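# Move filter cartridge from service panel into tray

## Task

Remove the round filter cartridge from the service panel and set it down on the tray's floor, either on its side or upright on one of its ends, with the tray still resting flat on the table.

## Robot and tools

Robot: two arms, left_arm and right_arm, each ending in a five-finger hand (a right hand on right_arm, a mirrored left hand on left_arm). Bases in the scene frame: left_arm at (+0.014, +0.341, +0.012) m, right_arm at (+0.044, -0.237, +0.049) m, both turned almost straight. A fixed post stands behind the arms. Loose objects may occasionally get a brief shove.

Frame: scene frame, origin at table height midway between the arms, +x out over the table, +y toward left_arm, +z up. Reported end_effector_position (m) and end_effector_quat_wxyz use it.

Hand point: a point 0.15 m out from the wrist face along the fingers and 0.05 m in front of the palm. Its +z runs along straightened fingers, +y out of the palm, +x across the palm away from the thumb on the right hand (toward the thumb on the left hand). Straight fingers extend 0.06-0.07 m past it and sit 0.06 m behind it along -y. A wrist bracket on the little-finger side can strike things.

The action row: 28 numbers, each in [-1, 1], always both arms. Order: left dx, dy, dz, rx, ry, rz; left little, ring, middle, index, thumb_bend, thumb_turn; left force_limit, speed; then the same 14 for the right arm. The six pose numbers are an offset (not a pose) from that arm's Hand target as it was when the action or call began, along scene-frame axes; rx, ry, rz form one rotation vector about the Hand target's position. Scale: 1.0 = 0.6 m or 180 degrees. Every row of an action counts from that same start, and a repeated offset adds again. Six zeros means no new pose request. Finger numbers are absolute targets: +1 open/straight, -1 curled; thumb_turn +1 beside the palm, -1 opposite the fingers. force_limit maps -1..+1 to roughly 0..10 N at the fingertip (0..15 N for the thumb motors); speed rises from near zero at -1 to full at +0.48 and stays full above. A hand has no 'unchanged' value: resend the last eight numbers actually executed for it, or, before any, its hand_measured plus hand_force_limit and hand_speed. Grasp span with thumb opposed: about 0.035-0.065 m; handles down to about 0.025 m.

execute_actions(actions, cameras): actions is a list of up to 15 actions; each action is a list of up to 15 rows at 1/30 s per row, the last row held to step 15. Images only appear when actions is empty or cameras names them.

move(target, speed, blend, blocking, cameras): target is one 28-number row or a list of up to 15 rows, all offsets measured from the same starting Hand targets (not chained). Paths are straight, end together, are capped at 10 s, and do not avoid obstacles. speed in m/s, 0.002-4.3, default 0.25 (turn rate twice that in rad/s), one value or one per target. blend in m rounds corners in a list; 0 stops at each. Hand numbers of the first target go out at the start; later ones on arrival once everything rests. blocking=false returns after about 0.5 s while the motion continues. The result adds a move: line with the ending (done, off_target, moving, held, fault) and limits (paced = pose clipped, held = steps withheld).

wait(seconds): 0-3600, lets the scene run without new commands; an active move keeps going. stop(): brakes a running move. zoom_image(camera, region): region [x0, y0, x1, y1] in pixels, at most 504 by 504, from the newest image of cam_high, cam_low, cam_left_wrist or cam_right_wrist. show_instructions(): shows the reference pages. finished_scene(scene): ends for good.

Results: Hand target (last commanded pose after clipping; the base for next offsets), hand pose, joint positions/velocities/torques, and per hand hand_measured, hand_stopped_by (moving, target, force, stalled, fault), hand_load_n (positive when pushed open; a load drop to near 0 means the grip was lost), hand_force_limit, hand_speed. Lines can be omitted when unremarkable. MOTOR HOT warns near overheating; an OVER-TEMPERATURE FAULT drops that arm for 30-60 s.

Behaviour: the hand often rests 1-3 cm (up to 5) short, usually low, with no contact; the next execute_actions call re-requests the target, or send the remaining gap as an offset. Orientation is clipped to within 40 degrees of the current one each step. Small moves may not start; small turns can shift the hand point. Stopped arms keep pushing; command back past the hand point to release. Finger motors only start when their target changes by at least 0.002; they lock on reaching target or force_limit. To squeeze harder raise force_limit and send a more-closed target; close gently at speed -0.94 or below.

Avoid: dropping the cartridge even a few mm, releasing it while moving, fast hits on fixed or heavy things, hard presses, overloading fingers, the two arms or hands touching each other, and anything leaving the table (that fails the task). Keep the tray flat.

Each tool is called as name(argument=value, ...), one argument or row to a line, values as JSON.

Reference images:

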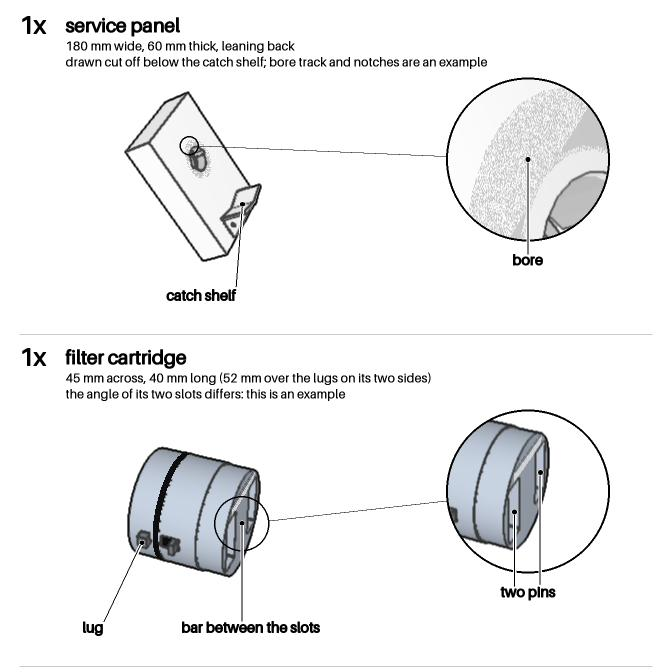

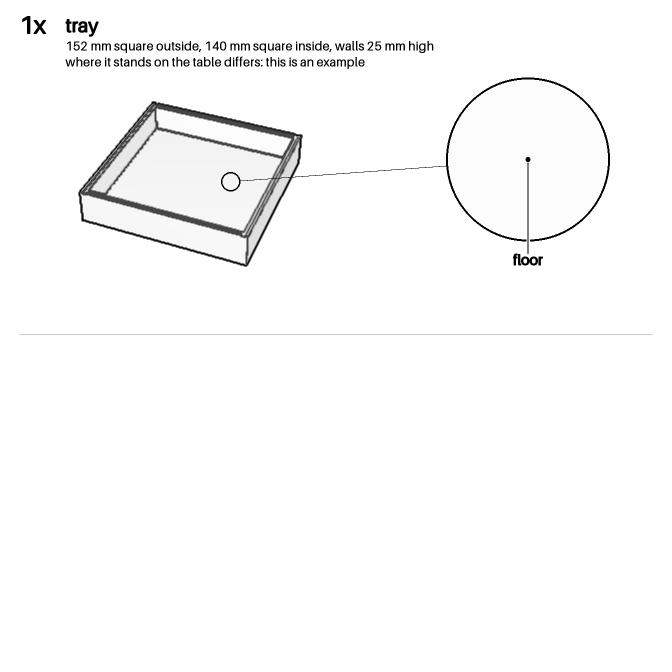

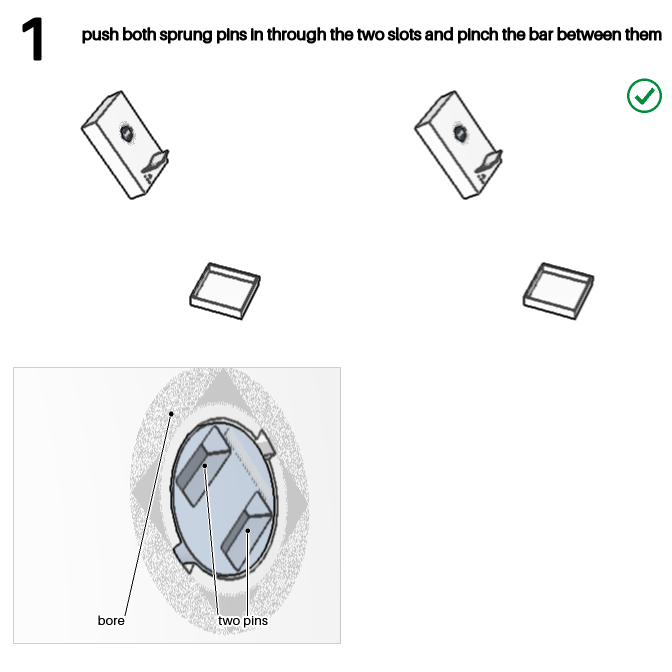

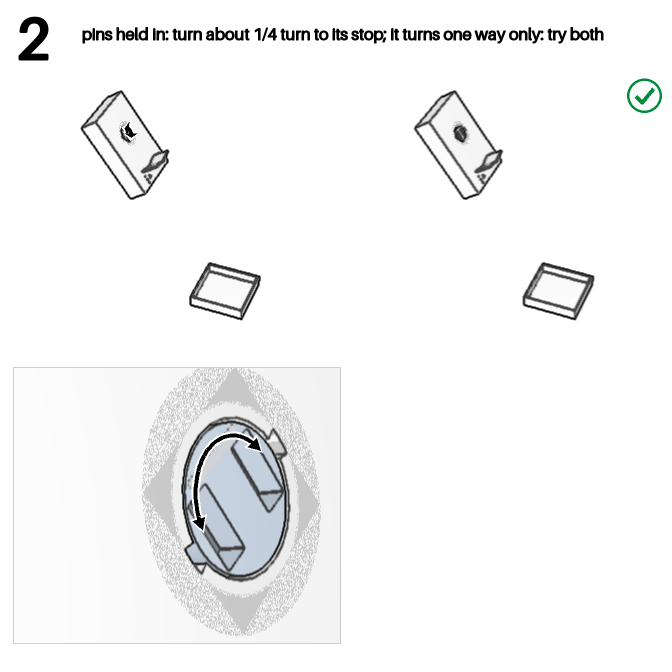

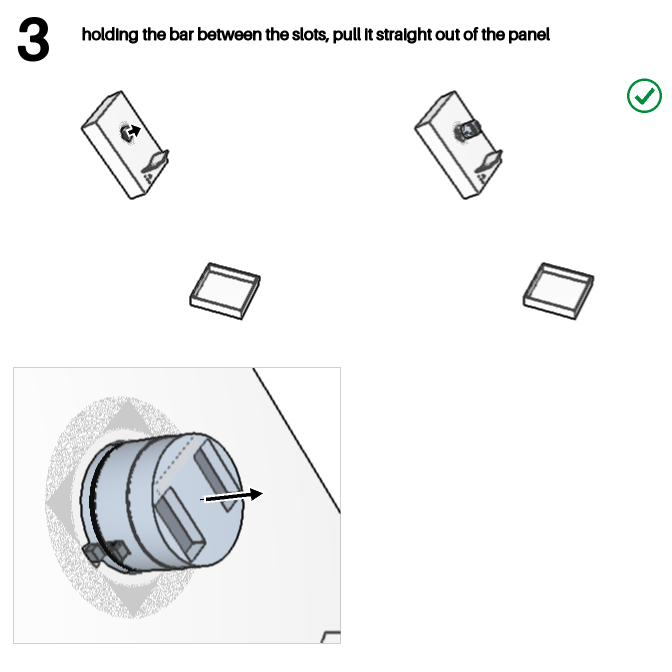

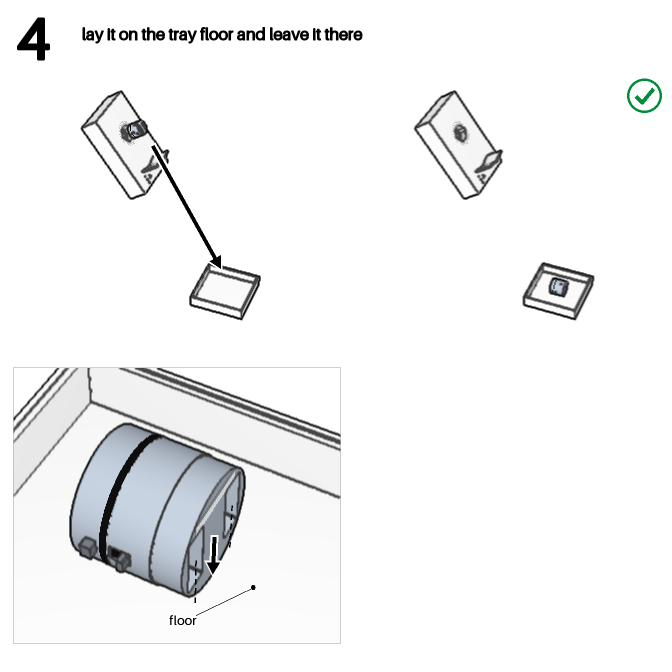

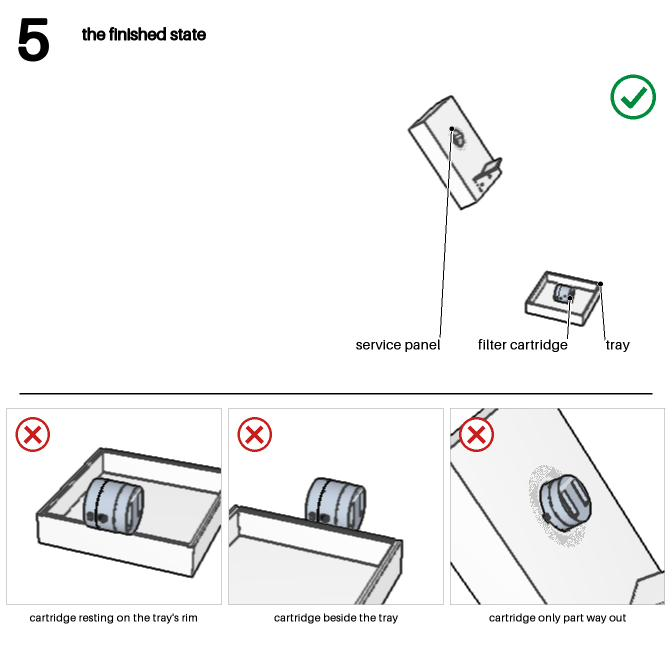

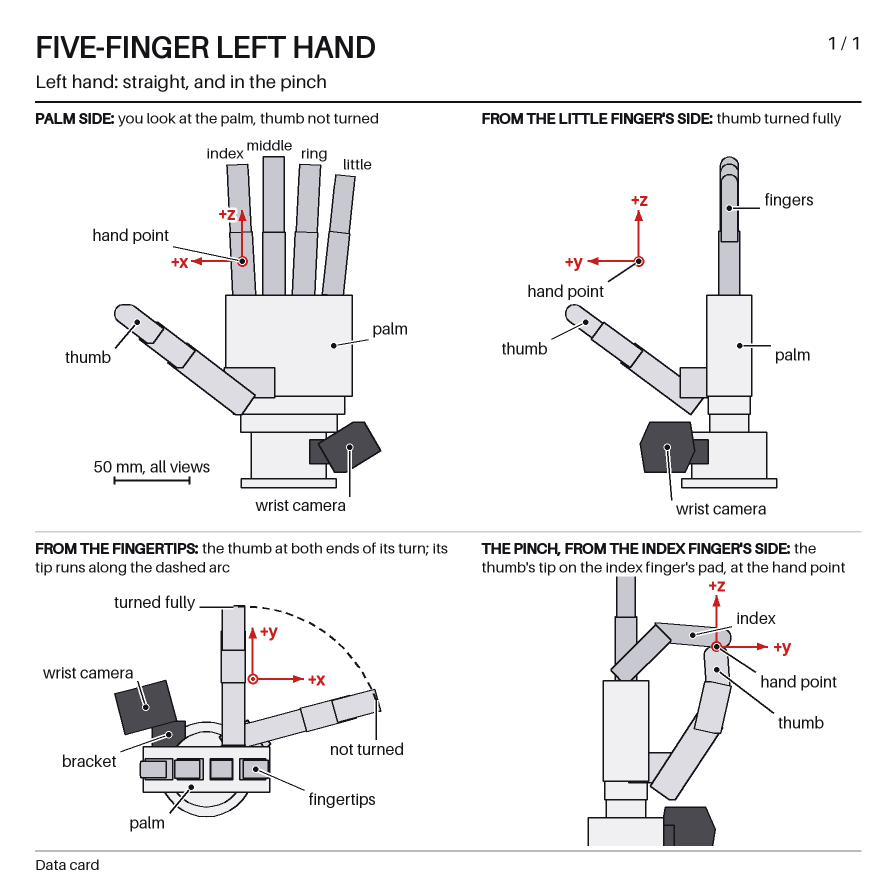

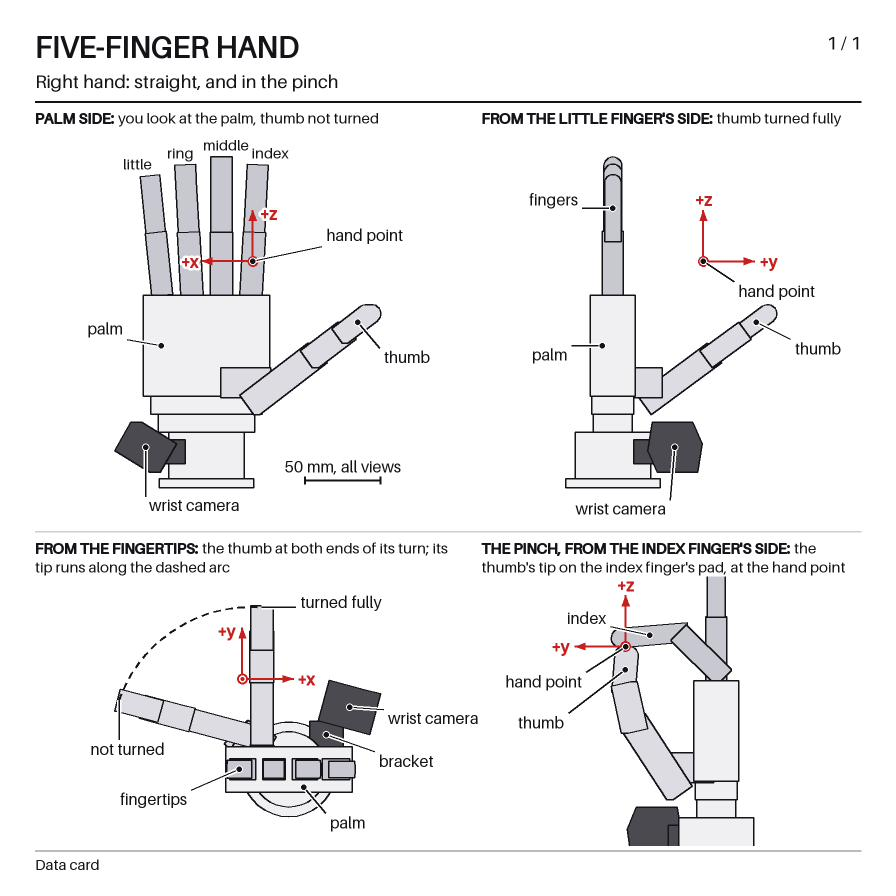

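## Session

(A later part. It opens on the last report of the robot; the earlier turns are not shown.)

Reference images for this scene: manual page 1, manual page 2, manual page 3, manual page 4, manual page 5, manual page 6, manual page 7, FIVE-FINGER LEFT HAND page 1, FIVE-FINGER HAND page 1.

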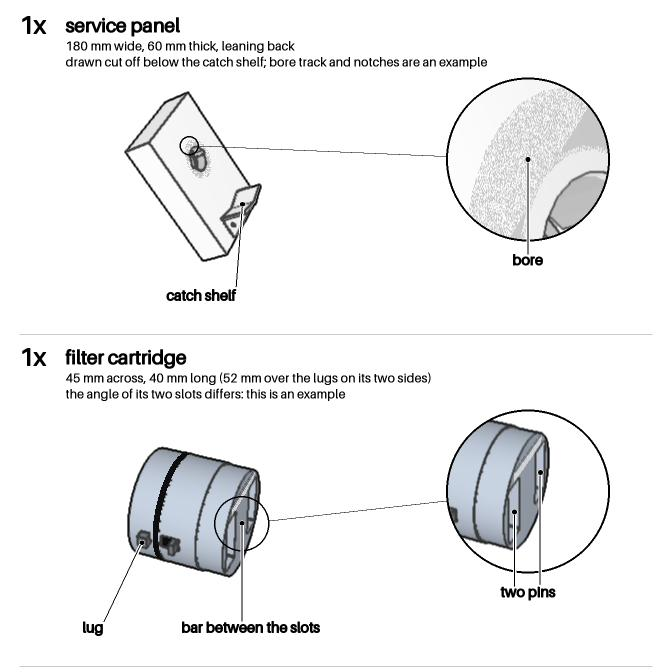

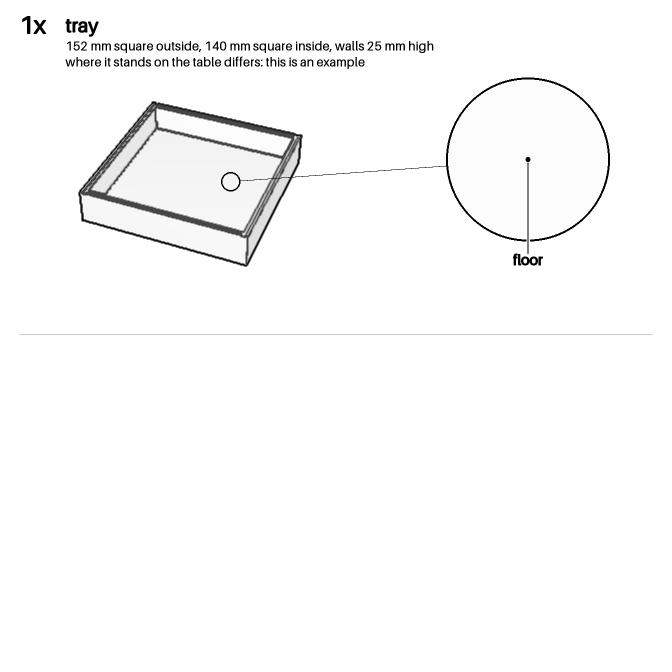

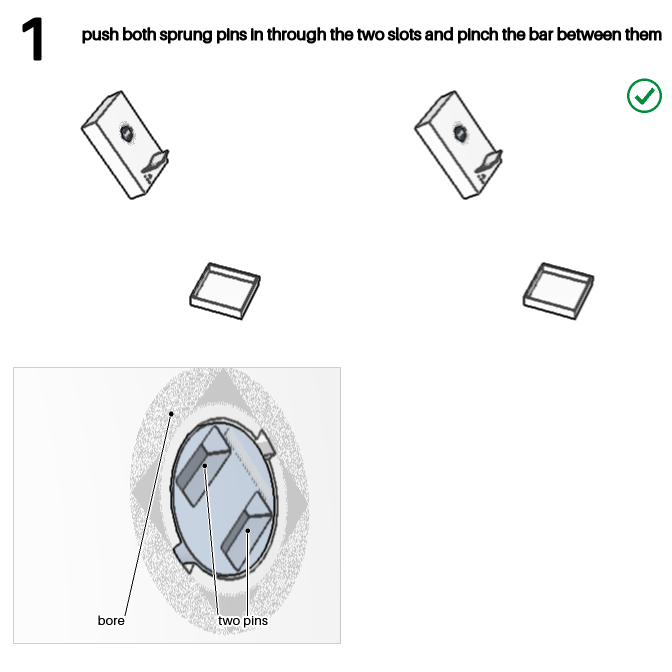

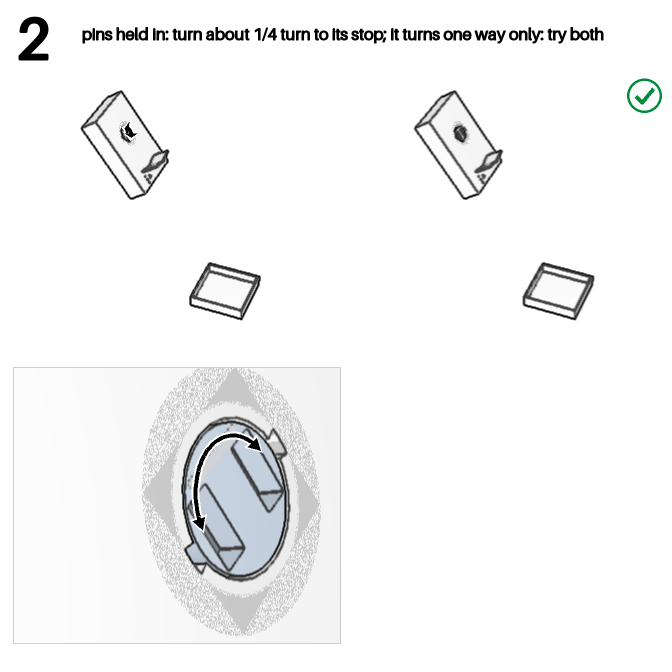

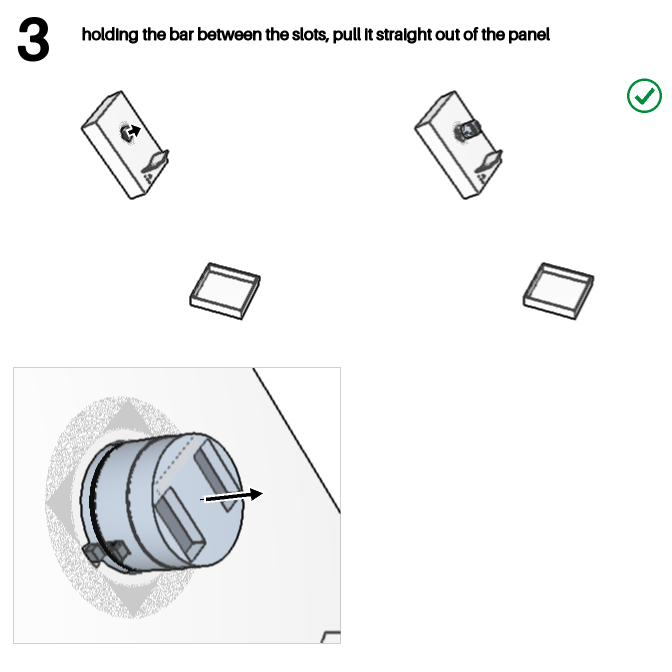

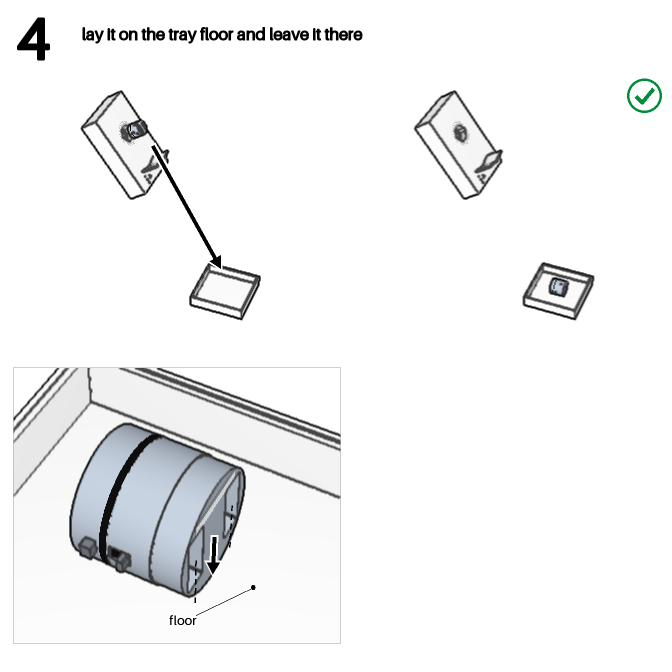

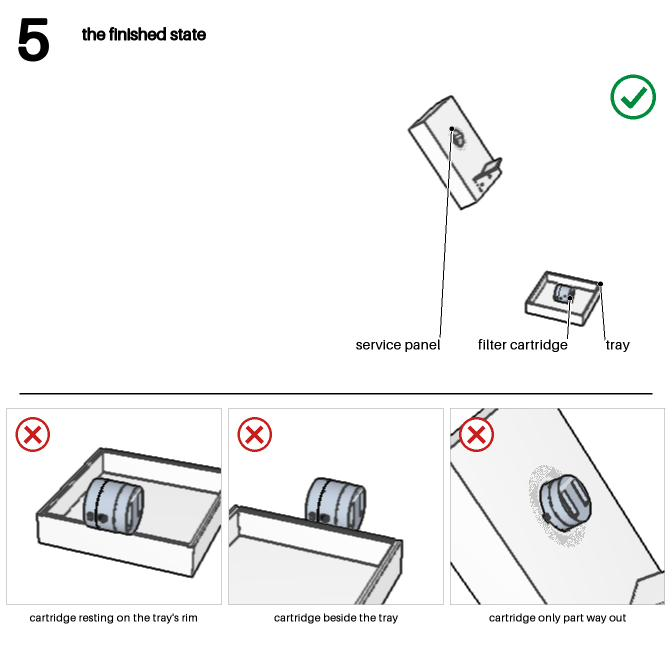

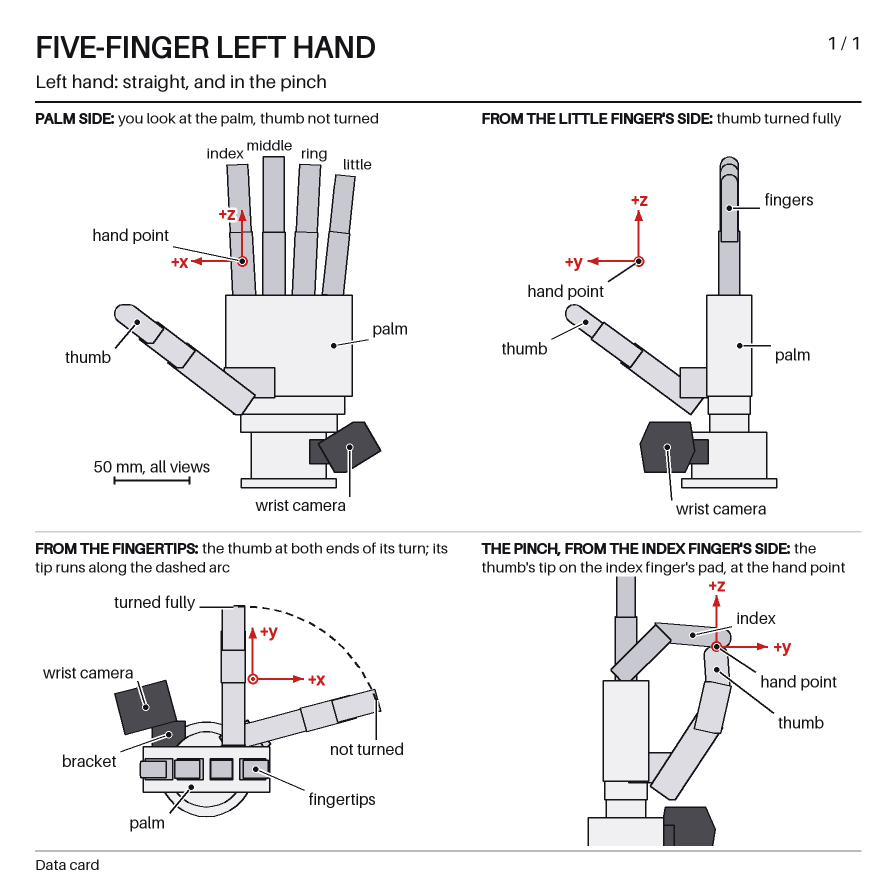

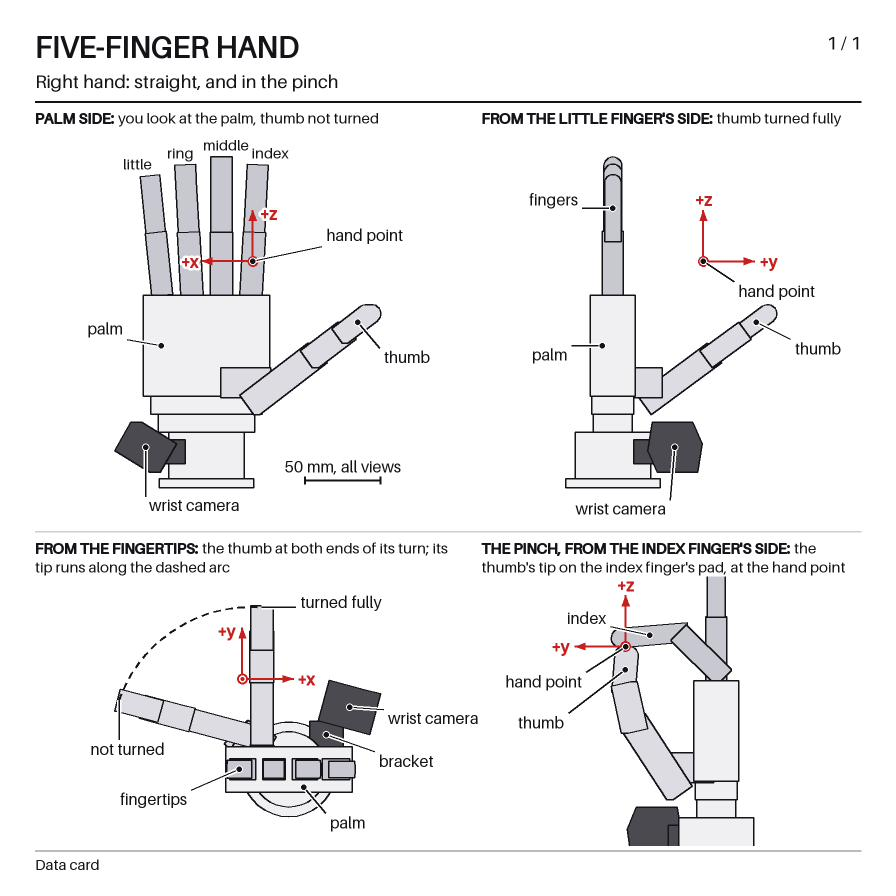

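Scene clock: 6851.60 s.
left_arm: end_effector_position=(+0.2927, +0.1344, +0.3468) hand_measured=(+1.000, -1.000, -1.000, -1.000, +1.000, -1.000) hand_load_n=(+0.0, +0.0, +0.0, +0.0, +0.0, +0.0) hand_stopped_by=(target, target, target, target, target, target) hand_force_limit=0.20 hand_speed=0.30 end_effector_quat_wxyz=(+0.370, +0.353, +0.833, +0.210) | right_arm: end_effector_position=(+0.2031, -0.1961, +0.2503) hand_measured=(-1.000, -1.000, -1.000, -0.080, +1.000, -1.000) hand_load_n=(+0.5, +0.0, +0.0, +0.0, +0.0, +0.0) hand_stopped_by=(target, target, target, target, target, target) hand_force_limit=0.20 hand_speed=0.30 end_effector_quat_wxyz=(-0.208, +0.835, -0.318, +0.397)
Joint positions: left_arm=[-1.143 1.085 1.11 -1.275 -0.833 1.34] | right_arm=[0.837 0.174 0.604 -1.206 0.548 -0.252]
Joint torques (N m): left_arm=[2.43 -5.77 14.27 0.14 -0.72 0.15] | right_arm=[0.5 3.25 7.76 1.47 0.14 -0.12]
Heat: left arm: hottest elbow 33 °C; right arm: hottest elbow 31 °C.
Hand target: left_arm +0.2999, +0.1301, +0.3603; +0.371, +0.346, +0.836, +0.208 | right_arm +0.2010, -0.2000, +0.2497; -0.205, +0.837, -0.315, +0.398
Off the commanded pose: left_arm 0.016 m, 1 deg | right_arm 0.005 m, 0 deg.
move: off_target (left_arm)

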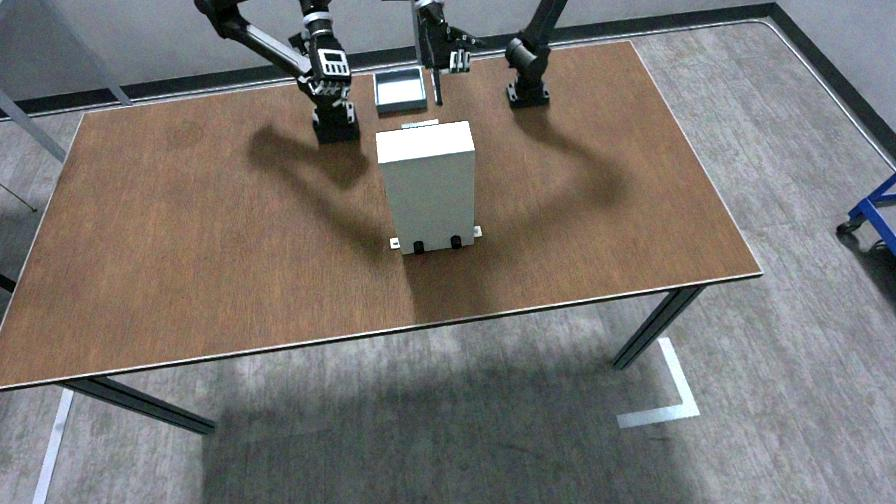

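move(
  target=[
    [0.0243,-0.05,-0.0623,0,0,0,1,-1,-1,-1,1,-1,0.2,0.0,0,0,0,0,0,0,-1,-1,-1,1,1,-1,0.2,0.0],
    [0.0732,-0.0457,-0.1383,0,0,0,1,-1,-1,-1,1,-1,0.2,0.0,0,0,0,0,0,0,-1,-1,-1,1,1,-1,0.2,0.0],
  ],
  speed=0.06,
  cameras=["cam_left_wrist"],
)

zoom_image(
  camera="cam_left_wrist",
  region=[340, 110, 410, 180],
)

Scene clock: 6861.57 s.
left_arm: end_effector_position=(+0.3326, +0.0995, +0.2949) hand_measured=(+1.000, -1.000, -1.000, -1.000, +1.000, -1.000) hand_load_n=(-2.5, +0.0, +0.0, +0.0, +0.0, +0.0) hand_stopped_by=(target, target, target, target, target, target) hand_force_limit=0.20 hand_speed=0.00 end_effector_quat_wxyz=(+0.382, +0.347, +0.834, +0.196) | right_arm: end_effector_position=(+0.2031, -0.1961, +0.2503) hand_measured=(-1.000, -1.000, -1.000, -0.080, +1.000, -1.000) hand_load_n=(+0.0, +0.0, +0.0, +0.0, +0.0, +0.0) hand_stopped_by=(target, target, target, target, target, target) hand_force_limit=0.20 hand_speed=0.00 end_effector_quat_wxyz=(-0.208, +0.835, -0.318, +0.397)
Joint positions: left_arm=[-1.077 1.192 1.046 -0.995 -0.804 1.437] | right_arm=[0.837 0.174 0.604 -1.206 0.548 -0.252]
Joint torques (N m): left_arm=[3.6 -6.3 8.55 2.3 -0.6 0.21] | right_arm=[0.56 3.25 7.76 1.47 0.13 -0.11]
Heat: left arm: hottest elbow 33 °C; right arm: hottest elbow 31 °C.
Hand target: left_arm +0.3439, +0.1027, +0.2773; +0.371, +0.346, +0.836, +0.208 | right_arm +0.2010, -0.2000, +0.2497; -0.205, +0.837, -0.315, +0.398
Off the commanded pose: left_arm 0.021 m, 2 deg | right_arm 0.005 m, 0 deg.
move: off_target (left_arm)
cam_left_wrist: T_world_to_cam=[[-0.49122, -0.47829, -0.72798, 0.42922], [-0.73644, 0.67436, 0.05386, 0.15198], [0.46515, 0.56257, -0.68348, 0.10094]] pos_world=[0.27581, 0.04601, 0.37327]

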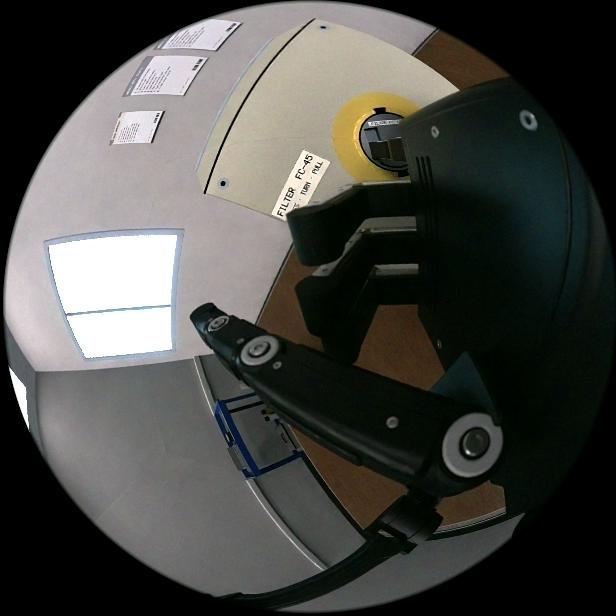

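Scaled by 7.200 from the camera's image (finer frame: 880x880).

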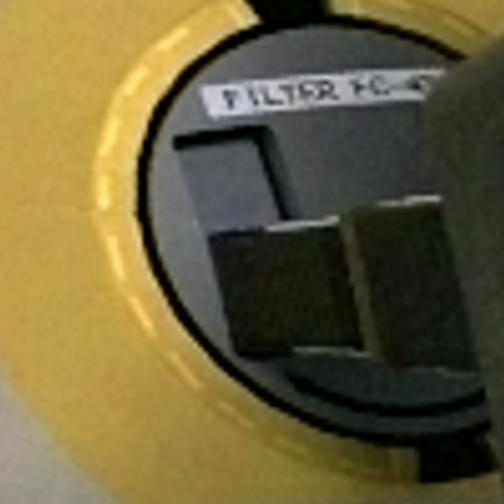

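move(
  target=[
    [0.0992,0.0062,-0.0765,0.0228,0.0122,0.0332,1,-1,-1,-1,1,-1,0.2,0.0,0,0,0,0,0,0,-1,-1,-1,1,1,-1,0.2,0.0],
  ],
  speed=0.06,
  cameras=["cam_left_wrist"],
)

zoom_image(
  camera="cam_left_wrist",
  region=[340, 110, 410, 180],
)

zoom_image(
  camera="cam_left_wrist",
  region=[362, 122, 384, 144],
)

Scene clock: 6869.63 s.
left_arm: end_effector_position=(+0.3364, +0.0990, +0.2911) hand_measured=(+1.000, -1.000, -1.000, -1.000, +1.000, -1.000) hand_load_n=(-3.0, +0.0, +0.0, +0.0, +0.0, +0.0) hand_stopped_by=(target, target, target, target, target, target) hand_force_limit=0.20 hand_speed=0.00 end_effector_quat_wxyz=(+0.378, +0.349, +0.834, +0.199) | right_arm: end_effector_position=(+0.2031, -0.1961, +0.2503) hand_measured=(-1.000, -1.000, -1.000, -0.080, +1.000, -1.000) hand_load_n=(+0.0, +0.0, +0.0, +0.0, +0.5, +0.5) hand_stopped_by=(target, target, target, target, target, target) hand_force_limit=0.20 hand_speed=0.00 end_effector_quat_wxyz=(-0.208, +0.835, -0.318, +0.397)
Joint positions: left_arm=[-1.068 1.202 1.046 -0.987 -0.798 1.448] | right_arm=[0.837 0.174 0.604 -1.206 0.548 -0.252]
Joint torques (N m): left_arm=[11.34 2.73 9.78 4.11 -0.66 0.23] | right_arm=[0.62 3.25 7.8 1.44 0.13 -0.13]
Heat: left arm: hottest elbow 33 °C; right arm: hottest elbow 31 °C.
Hand target: left_arm +0.4034, +0.1064, +0.2314; +0.331, +0.319, +0.852, +0.250 | right_arm +0.2010, -0.2000, +0.2497; -0.205, +0.837, -0.315, +0.398
Off the commanded pose: left_arm 0.090 m, 9 deg | right_arm 0.005 m, 0 deg.
move: off_target (left_arm)
cam_left_wrist: T_world_to_cam=[[-0.49637, -0.47242, -0.72831, 0.42943], [-0.73589, 0.67405, 0.06432, 0.15208], [0.46053, 0.56788, -0.68222, 0.09763]] pos_world=[0.28011, 0.04491, 0.36958]

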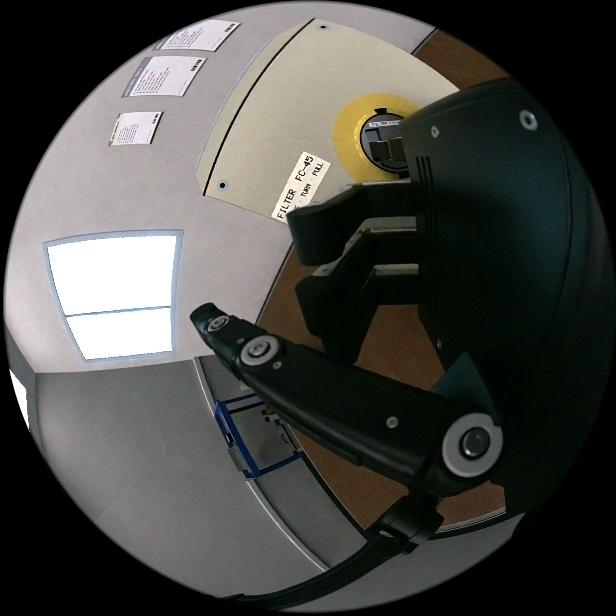

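Scaled by 7.200 from the camera's image (finer frame: 880x880).

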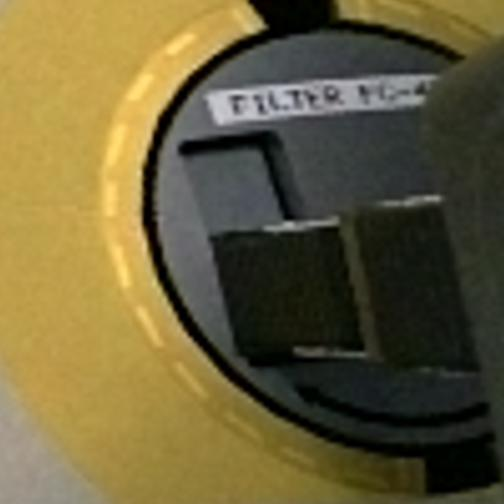

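Scaled by 22.909 from the camera's image (finer frame: 880x880).

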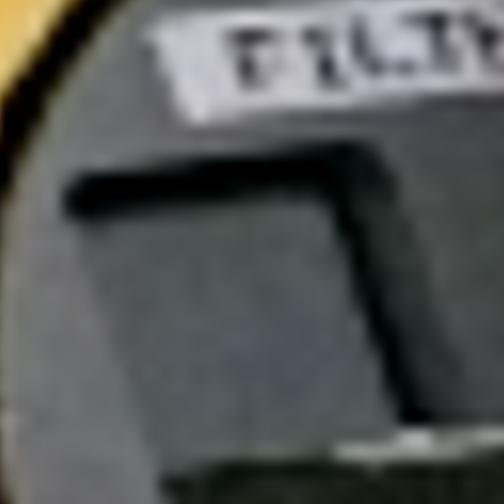

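move(
  target=[
    [-0.22,0.04,0.16,0,0,0,1,-1,-1,-1,1,-1,0.2,0.0,0,0,0,0,0,0,-1,-1,-1,1,1,-1,0.2,0.3],
  ],
  speed=0.12,
  cameras=[],
)

Scene clock: 6897.50 s.
left_arm: end_effector_position=(+0.2723, +0.1389, +0.3134) hand_measured=(+1.000, -1.000, -1.000, -1.000, +1.000, -1.000) hand_load_n=(+0.0, +0.5, +0.0, +0.0, +0.0, +0.0) hand_stopped_by=(target, target, target, target, target, target) hand_force_limit=0.20 hand_speed=0.00 end_effector_quat_wxyz=(+0.319, +0.323, +0.851, +0.262) | right_arm: end_effector_position=(+0.2031, -0.1961, +0.2503) hand_measured=(-1.000, -1.000, -1.000, -0.080, +1.000, -1.000) hand_load_n=(+0.0, +0.0, +0.0, +0.0, +0.0, +0.0) hand_stopped_by=(target, target, target, target, target, target) hand_force_limit=0.20 hand_speed=0.30 end_effector_quat_wxyz=(-0.208, +0.835, -0.318, +0.397)
Joint positions: left_arm=[-1.182 1.199 1.113 -1.448 -0.852 1.099] | right_arm=[0.837 0.174 0.604 -1.206 0.548 -0.252]
Joint torques (N m): left_arm=[0.21 -8.12 12.96 -0.29 -1.03 0] | right_arm=[0.62 3.43 7.8 1.48 0.14 -0.13]
Heat: left arm: hottest elbow 33 °C; right arm: hottest elbow 31 °C.
Hand target: left_arm +0.2713, +0.1304, +0.3273; +0.331, +0.319, +0.852, +0.250 | right_arm +0.2010, -0.2000, +0.2497; -0.205, +0.837, -0.315, +0.398
Off the commanded pose: left_arm 0.016 m, 2 deg | right_arm 0.005 m, 0 deg.
move: off_target (left_arm)

move(
  target=[
    [-0.0183,-0.0167,0.055,-0.4195,-0.0848,0.265,1,-1,-1,-1,1,-1,0.2,0.0,0,0,0,0,0,0,-1,-1,-1,1,1,-1,0.2,0.3],
  ],
  speed=0.3,
  cameras=[],
)

Scene clock: 6937.30 s.
left_arm: end_effector_position=(+0.2549, +0.1218, +0.3500) hand_measured=(+1.000, -1.000, -1.000, -1.000, +1.000, -1.000) hand_load_n=(+0.0, +0.0, +0.0, +0.0, +0.0, +0.0) hand_stopped_by=(target, target, target, target, target, target) hand_force_limit=0.20 hand_speed=0.00 end_effector_quat_wxyz=(+0.428, -0.306, +0.837, -0.153) | right_arm: end_effector_position=(+0.2031, -0.1961, +0.2503) hand_measured=(-1.000, -1.000, -1.000, -0.080, +1.000, -1.000) hand_load_n=(+0.0, +0.0, +0.0, +0.0, +0.0, +0.0) hand_stopped_by=(target, target, target, target, target, target) hand_force_limit=0.20 hand_speed=0.30 end_effector_quat_wxyz=(-0.208, +0.835, -0.318, +0.397)
Joint positions: left_arm=[-1.082 0.97 1.193 -1.253 -0.816 -0.005] | right_arm=[0.837 0.174 0.604 -1.206 0.548 -0.252]
Joint torques (N m): left_arm=[2.32 -5.6 12.08 1.5 -0.88 0.01] | right_arm=[0.44 3.19 7.83 1.43 0.14 -0.12]
Heat: left arm: hottest elbow 35 °C; right arm: hottest elbow 31 °C.
Hand target: left_arm +0.2604, +0.1204, +0.3605; +0.431, -0.321, +0.827, -0.167 | right_arm +0.2010, -0.2000, +0.2497; -0.205, +0.837, -0.315, +0.398
Off the commanded pose: left_arm 0.012 m, 3 deg | right_arm 0.005 m, 0 deg.
move: off_target (left_arm)

move(
  target=[
    [-0.017,-0.067,0.0,-0.1075,0.205,-0.1533,1,-1,-1,-1,1,-1,0.2,0.0,0,0,0,0,0,0,-1,-1,-1,1,1,-1,0.2,0.3],
  ],
  speed=0.2,
  cameras=["cam_left_wrist"],
)

Scene clock: 6943.67 s.
left_arm: end_effector_position=(+0.2401, +0.0814, +0.3456) hand_measured=(+1.000, -1.000, -1.000, -1.000, +1.000, -1.000) hand_load_n=(+0.0, +0.0, +0.0, +0.0, +0.0, +0.0) hand_stopped_by=(target, target, target, target, target, target) hand_force_limit=0.20 hand_speed=0.00 end_effector_quat_wxyz=(+0.034, -0.219, +0.934, -0.280) | right_arm: end_effector_position=(+0.2031, -0.1961, +0.2503) hand_measured=(-1.000, -1.000, -1.000, -0.080, +1.000, -1.000) hand_load_n=(+0.0, +0.0, +0.0, +0.0, +0.0, +0.0) hand_stopped_by=(target, target, target, target, target, target) hand_force_limit=0.20 hand_speed=0.30 end_effector_quat_wxyz=(-0.208, +0.835, -0.318, +0.397)
Joint positions: left_arm=[-0.639 1.081 1.334 -1.323 0.287 0.366] | right_arm=[0.837 0.174 0.604 -1.206 0.548 -0.252]
Joint torques (N m): left_arm=[2.49 -5.71 14.43 0.61 0.26 0.12] | right_arm=[0.32 3.25 7.8 1.47 0.13 -0.11]
Heat: left arm: hottest elbow 35 °C; right arm: hottest elbow 31 °C.
Hand target: left_arm +0.2502, +0.0802, +0.3603; +0.041, -0.220, +0.931, -0.287 | right_arm +0.2010, -0.2000, +0.2497; -0.205, +0.837, -0.315, +0.398
Off the commanded pose: left_arm 0.018 m, 1 deg | right_arm 0.005 m, 0 deg.
move: off_target (left_arm)
cam_left_wrist: T_world_to_cam=[[0.16573, -0.85367, 0.49374, -0.13728], [-0.90189, 0.07131, 0.42603, 0.05354], [-0.3989, -0.5159, -0.7581, 0.50988]] pos_world=[0.27443, 0.14204, 0.43151]

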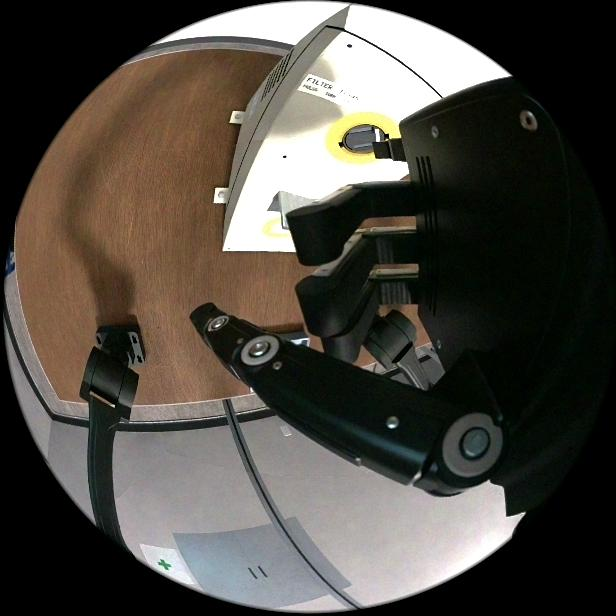

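move(
  target=[
    [0.0097,-0.0798,-0.0720,0,0,0,1,-1,-1,-1,1,-1,0.2,0.0,0,0,0,0,0,0,-1,-1,-1,1,1,-1,0.2,0.3],
  ],
  speed=0.1,
  cameras=["cam_left_wrist"],
)

zoom_image(
  camera="cam_left_wrist",
  region=[320, 70, 460, 210],
)

Scene clock: 6948.17 s.
left_arm: end_effector_position=(+0.2564, +0.0395, +0.3268) hand_measured=(+1.000, -1.000, -1.000, -1.000, +1.000, -1.000) hand_load_n=(+0.0, +0.0, +0.0, +0.0, +0.0, +0.0) hand_stopped_by=(target, target, target, target, target, target) hand_force_limit=0.20 hand_speed=0.00 end_effector_quat_wxyz=(+0.046, -0.222, +0.929, -0.291) | right_arm: end_effector_position=(+0.2031, -0.1961, +0.2503) hand_measured=(-1.000, -1.000, -1.000, -0.080, +1.000, -1.000) hand_load_n=(+0.0, +0.5, +0.0, +0.0, +0.0, +0.5) hand_stopped_by=(target, target, target, target, target, target) hand_force_limit=0.20 hand_speed=0.30 end_effector_quat_wxyz=(-0.208, +0.835, -0.318, +0.397)
Joint positions: left_arm=[-0.708 1.143 1.32 -1.195 0.243 0.294] | right_arm=[0.837 0.174 0.604 -1.206 0.548 -0.252]
Joint torques (N m): left_arm=[0.15 -6.95 9.72 1.76 -0.06 -0.04] | right_arm=[0.38 3.14 7.83 1.43 0.13 -0.12]
Heat: left arm: hottest elbow 34 °C; right arm: hottest elbow 31 °C.
Hand target: left_arm +0.2559, +0.0323, +0.3173; +0.041, -0.220, +0.931, -0.287 | right_arm +0.2010, -0.2000, +0.2497; -0.205, +0.837, -0.315, +0.398
Off the commanded pose: left_arm 0.012 m, 1 deg | right_arm 0.005 m, 0 deg.
move: off_target (left_arm)
cam_left_wrist: T_world_to_cam=[[0.16348, -0.8417, 0.5146, -0.17328], [-0.91391, 0.06724, 0.40031, 0.091], [-0.37154, -0.53574, -0.75825, 0.47442]] pos_world=[0.28776, 0.10219, 0.41247]

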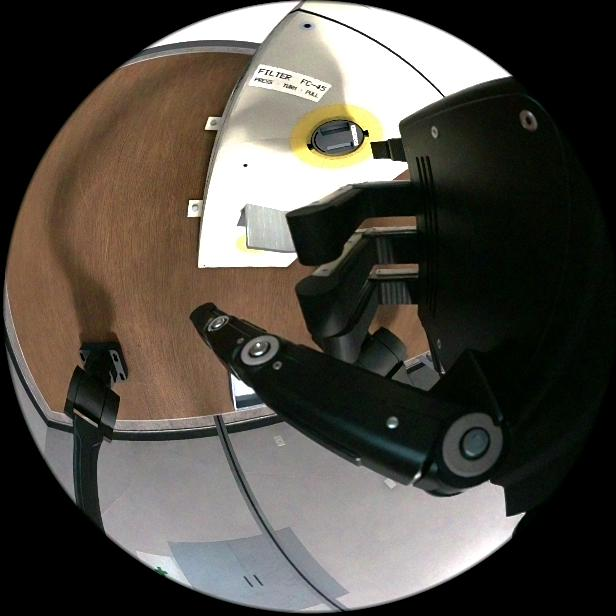

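Scaled by 3.600 from the camera's image (finer frame: 880x880).

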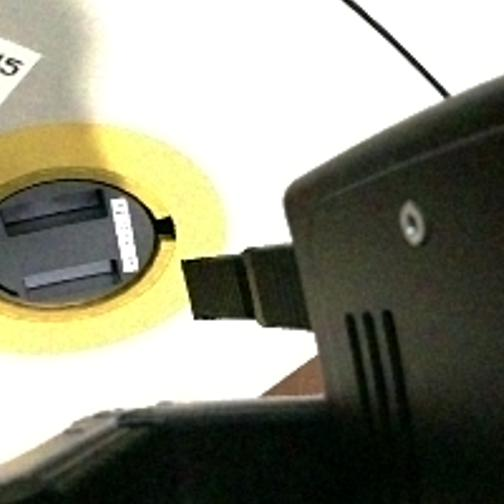

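move(
  target=[
    [0.0253,-0.013,-0.0568,0,0,0,1,-1,-1,-1,1,-1,0.2,0.0,0,0,0,0,0,0,-1,-1,-1,1,1,-1,0.2,0.3],
  ],
  speed=0.06,
  cameras=["cam_left_wrist"],
)

zoom_image(
  camera="cam_left_wrist",
  region=[320, 70, 440, 190],
)

Scene clock: 6960.67 s.
left_arm: end_effector_position=(+0.2688, +0.0280, +0.2940) hand_measured=(+1.000, -1.000, -1.000, -1.000, +1.000, -1.000) hand_load_n=(+0.0, +0.0, +0.0, +0.0, +0.0, +0.0) hand_stopped_by=(target, target, target, target, target, target) hand_force_limit=0.20 hand_speed=0.00 end_effector_quat_wxyz=(+0.045, -0.222, +0.929, -0.292) | right_arm: end_effector_position=(+0.2031, -0.1961, +0.2503) hand_measured=(-1.000, -1.000, -1.000, -0.080, +1.000, -1.000) hand_load_n=(+0.0, +0.0, +0.0, +0.0, +0.0, +0.0) hand_stopped_by=(target, target, target, target, target, target) hand_force_limit=0.20 hand_speed=0.30 end_effector_quat_wxyz=(-0.208, +0.835, -0.318, +0.397)
Joint positions: left_arm=[-0.708 1.176 1.259 -1.101 0.244 0.293] | right_arm=[0.837 0.174 0.604 -1.206 0.548 -0.252]
Joint torques (N m): left_arm=[1.26 -7.36 9.72 1.83 0.22 0.1] | right_arm=[0.79 3.37 7.84 1.4 0.14 -0.11]
Heat: left arm: hottest elbow 34 °C; right arm: hottest elbow 31 °C.
Hand target: left_arm +0.2711, +0.0244, +0.2832; +0.041, -0.220, +0.931, -0.287 | right_arm +0.2010, -0.2000, +0.2497; -0.205, +0.837, -0.315, +0.398
Off the commanded pose: left_arm 0.012 m, 1 deg | right_arm 0.005 m, 0 deg.
move: off_target (left_arm)
cam_left_wrist: T_world_to_cam=[[0.16428, -0.84145, 0.51475, -0.16829], [-0.91348, 0.06715, 0.4013, 0.11577], [-0.37224, -0.53614, -0.75762, 0.44798]] pos_world=[0.30016, 0.09079, 0.37957]

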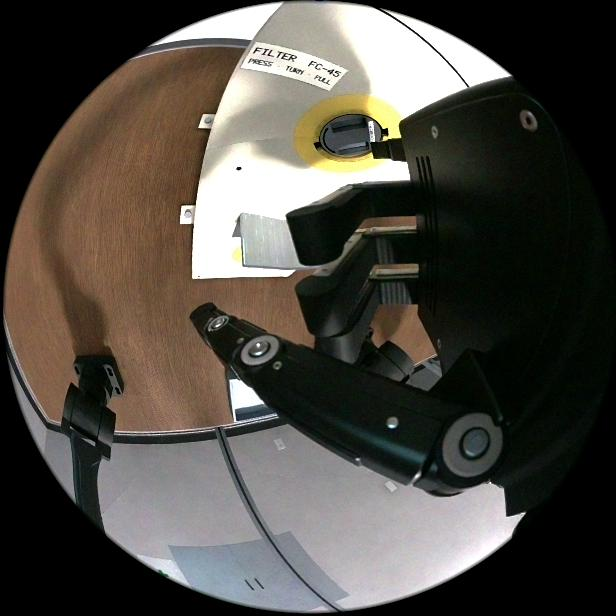

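Scaled by 4.200 from the camera's image (finer frame: 880x880).

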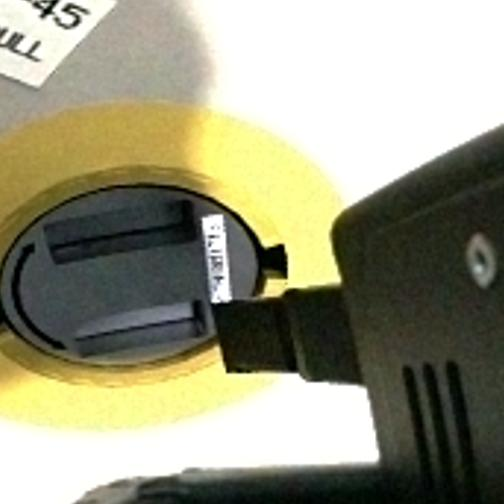

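move(
  target=[
    [-0.0012,0.0153,-0.0163,0,0,0,1,-1,-1,-1,1,-1,0.2,0.0,0,0,0,0,0,0,-1,-1,-1,1,1,-1,0.2,0.3],
  ],
  speed=0.06,
  cameras=["cam_left_wrist"],
)

zoom_image(
  camera="cam_left_wrist",
  region=[330, 80, 430, 180],
)

Scene clock: 6974.53 s.
left_arm: end_effector_position=(+0.2654, +0.0313, +0.2775) hand_measured=(+1.000, -1.000, -1.000, -1.000, +1.000, -1.000) hand_load_n=(+0.0, +0.0, +0.0, +0.0, +0.0, +0.0) hand_stopped_by=(target, target, target, target, target, target) hand_force_limit=0.20 hand_speed=0.00 end_effector_quat_wxyz=(+0.038, -0.219, +0.933, -0.285) | right_arm: end_effector_position=(+0.2031, -0.1961, +0.2503) hand_measured=(-1.000, -1.000, -1.000, -0.080, +1.000, -1.000) hand_load_n=(+0.0, +0.0, +0.0, +0.0, +0.0, +0.0) hand_stopped_by=(target, target, target, target, target, target) hand_force_limit=0.20 hand_speed=0.30 end_effector_quat_wxyz=(-0.208, +0.835, -0.318, +0.397)
Joint positions: left_arm=[-0.705 1.176 1.219 -1.083 0.253 0.305] | right_arm=[0.837 0.174 0.604 -1.206 0.548 -0.252]
Joint torques (N m): left_arm=[2.26 -8.7 9.73 1.78 0.22 0.11] | right_arm=[0.56 3.25 7.8 1.47 0.13 -0.12]
Heat: left arm: hottest elbow 33 °C; right arm: hottest elbow 31 °C.
Hand target: left_arm +0.2704, +0.0336, +0.2733; +0.041, -0.220, +0.931, -0.287 | right_arm +0.2010, -0.2000, +0.2497; -0.205, +0.837, -0.315, +0.398
Off the commanded pose: left_arm 0.007 m, 0 deg | right_arm 0.005 m, 0 deg.
move: done
cam_left_wrist: T_world_to_cam=[[0.16161, -0.84923, 0.50268, -0.15229], [-0.90672, 0.07328, 0.41531, 0.11316], [-0.38953, -0.52291, -0.75818, 0.44032]] pos_world=[0.29874, 0.09262, 0.36339]

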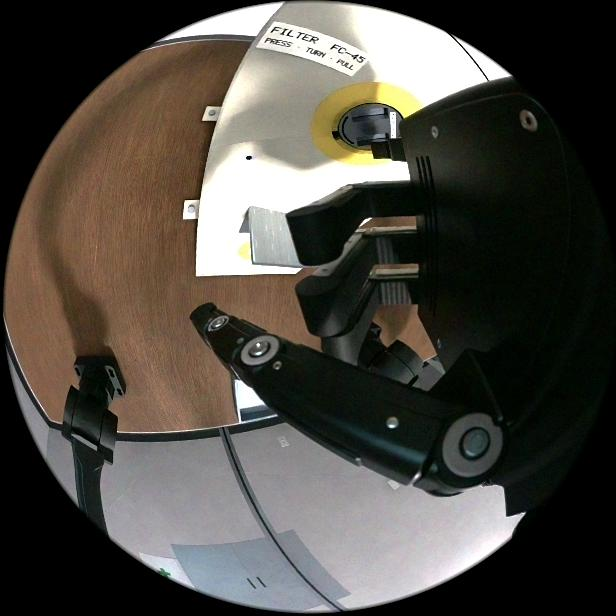

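Scaled by 5.040 from the camera's image (finer frame: 880x880).

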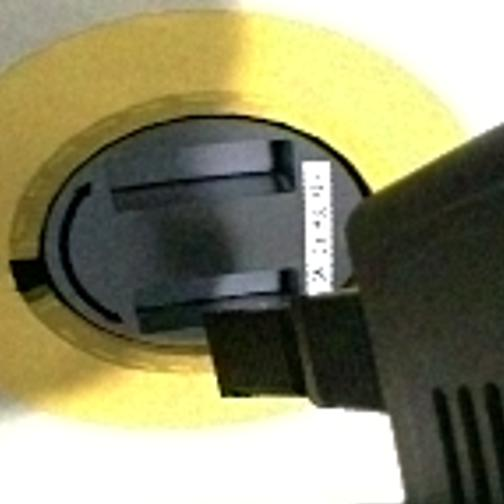

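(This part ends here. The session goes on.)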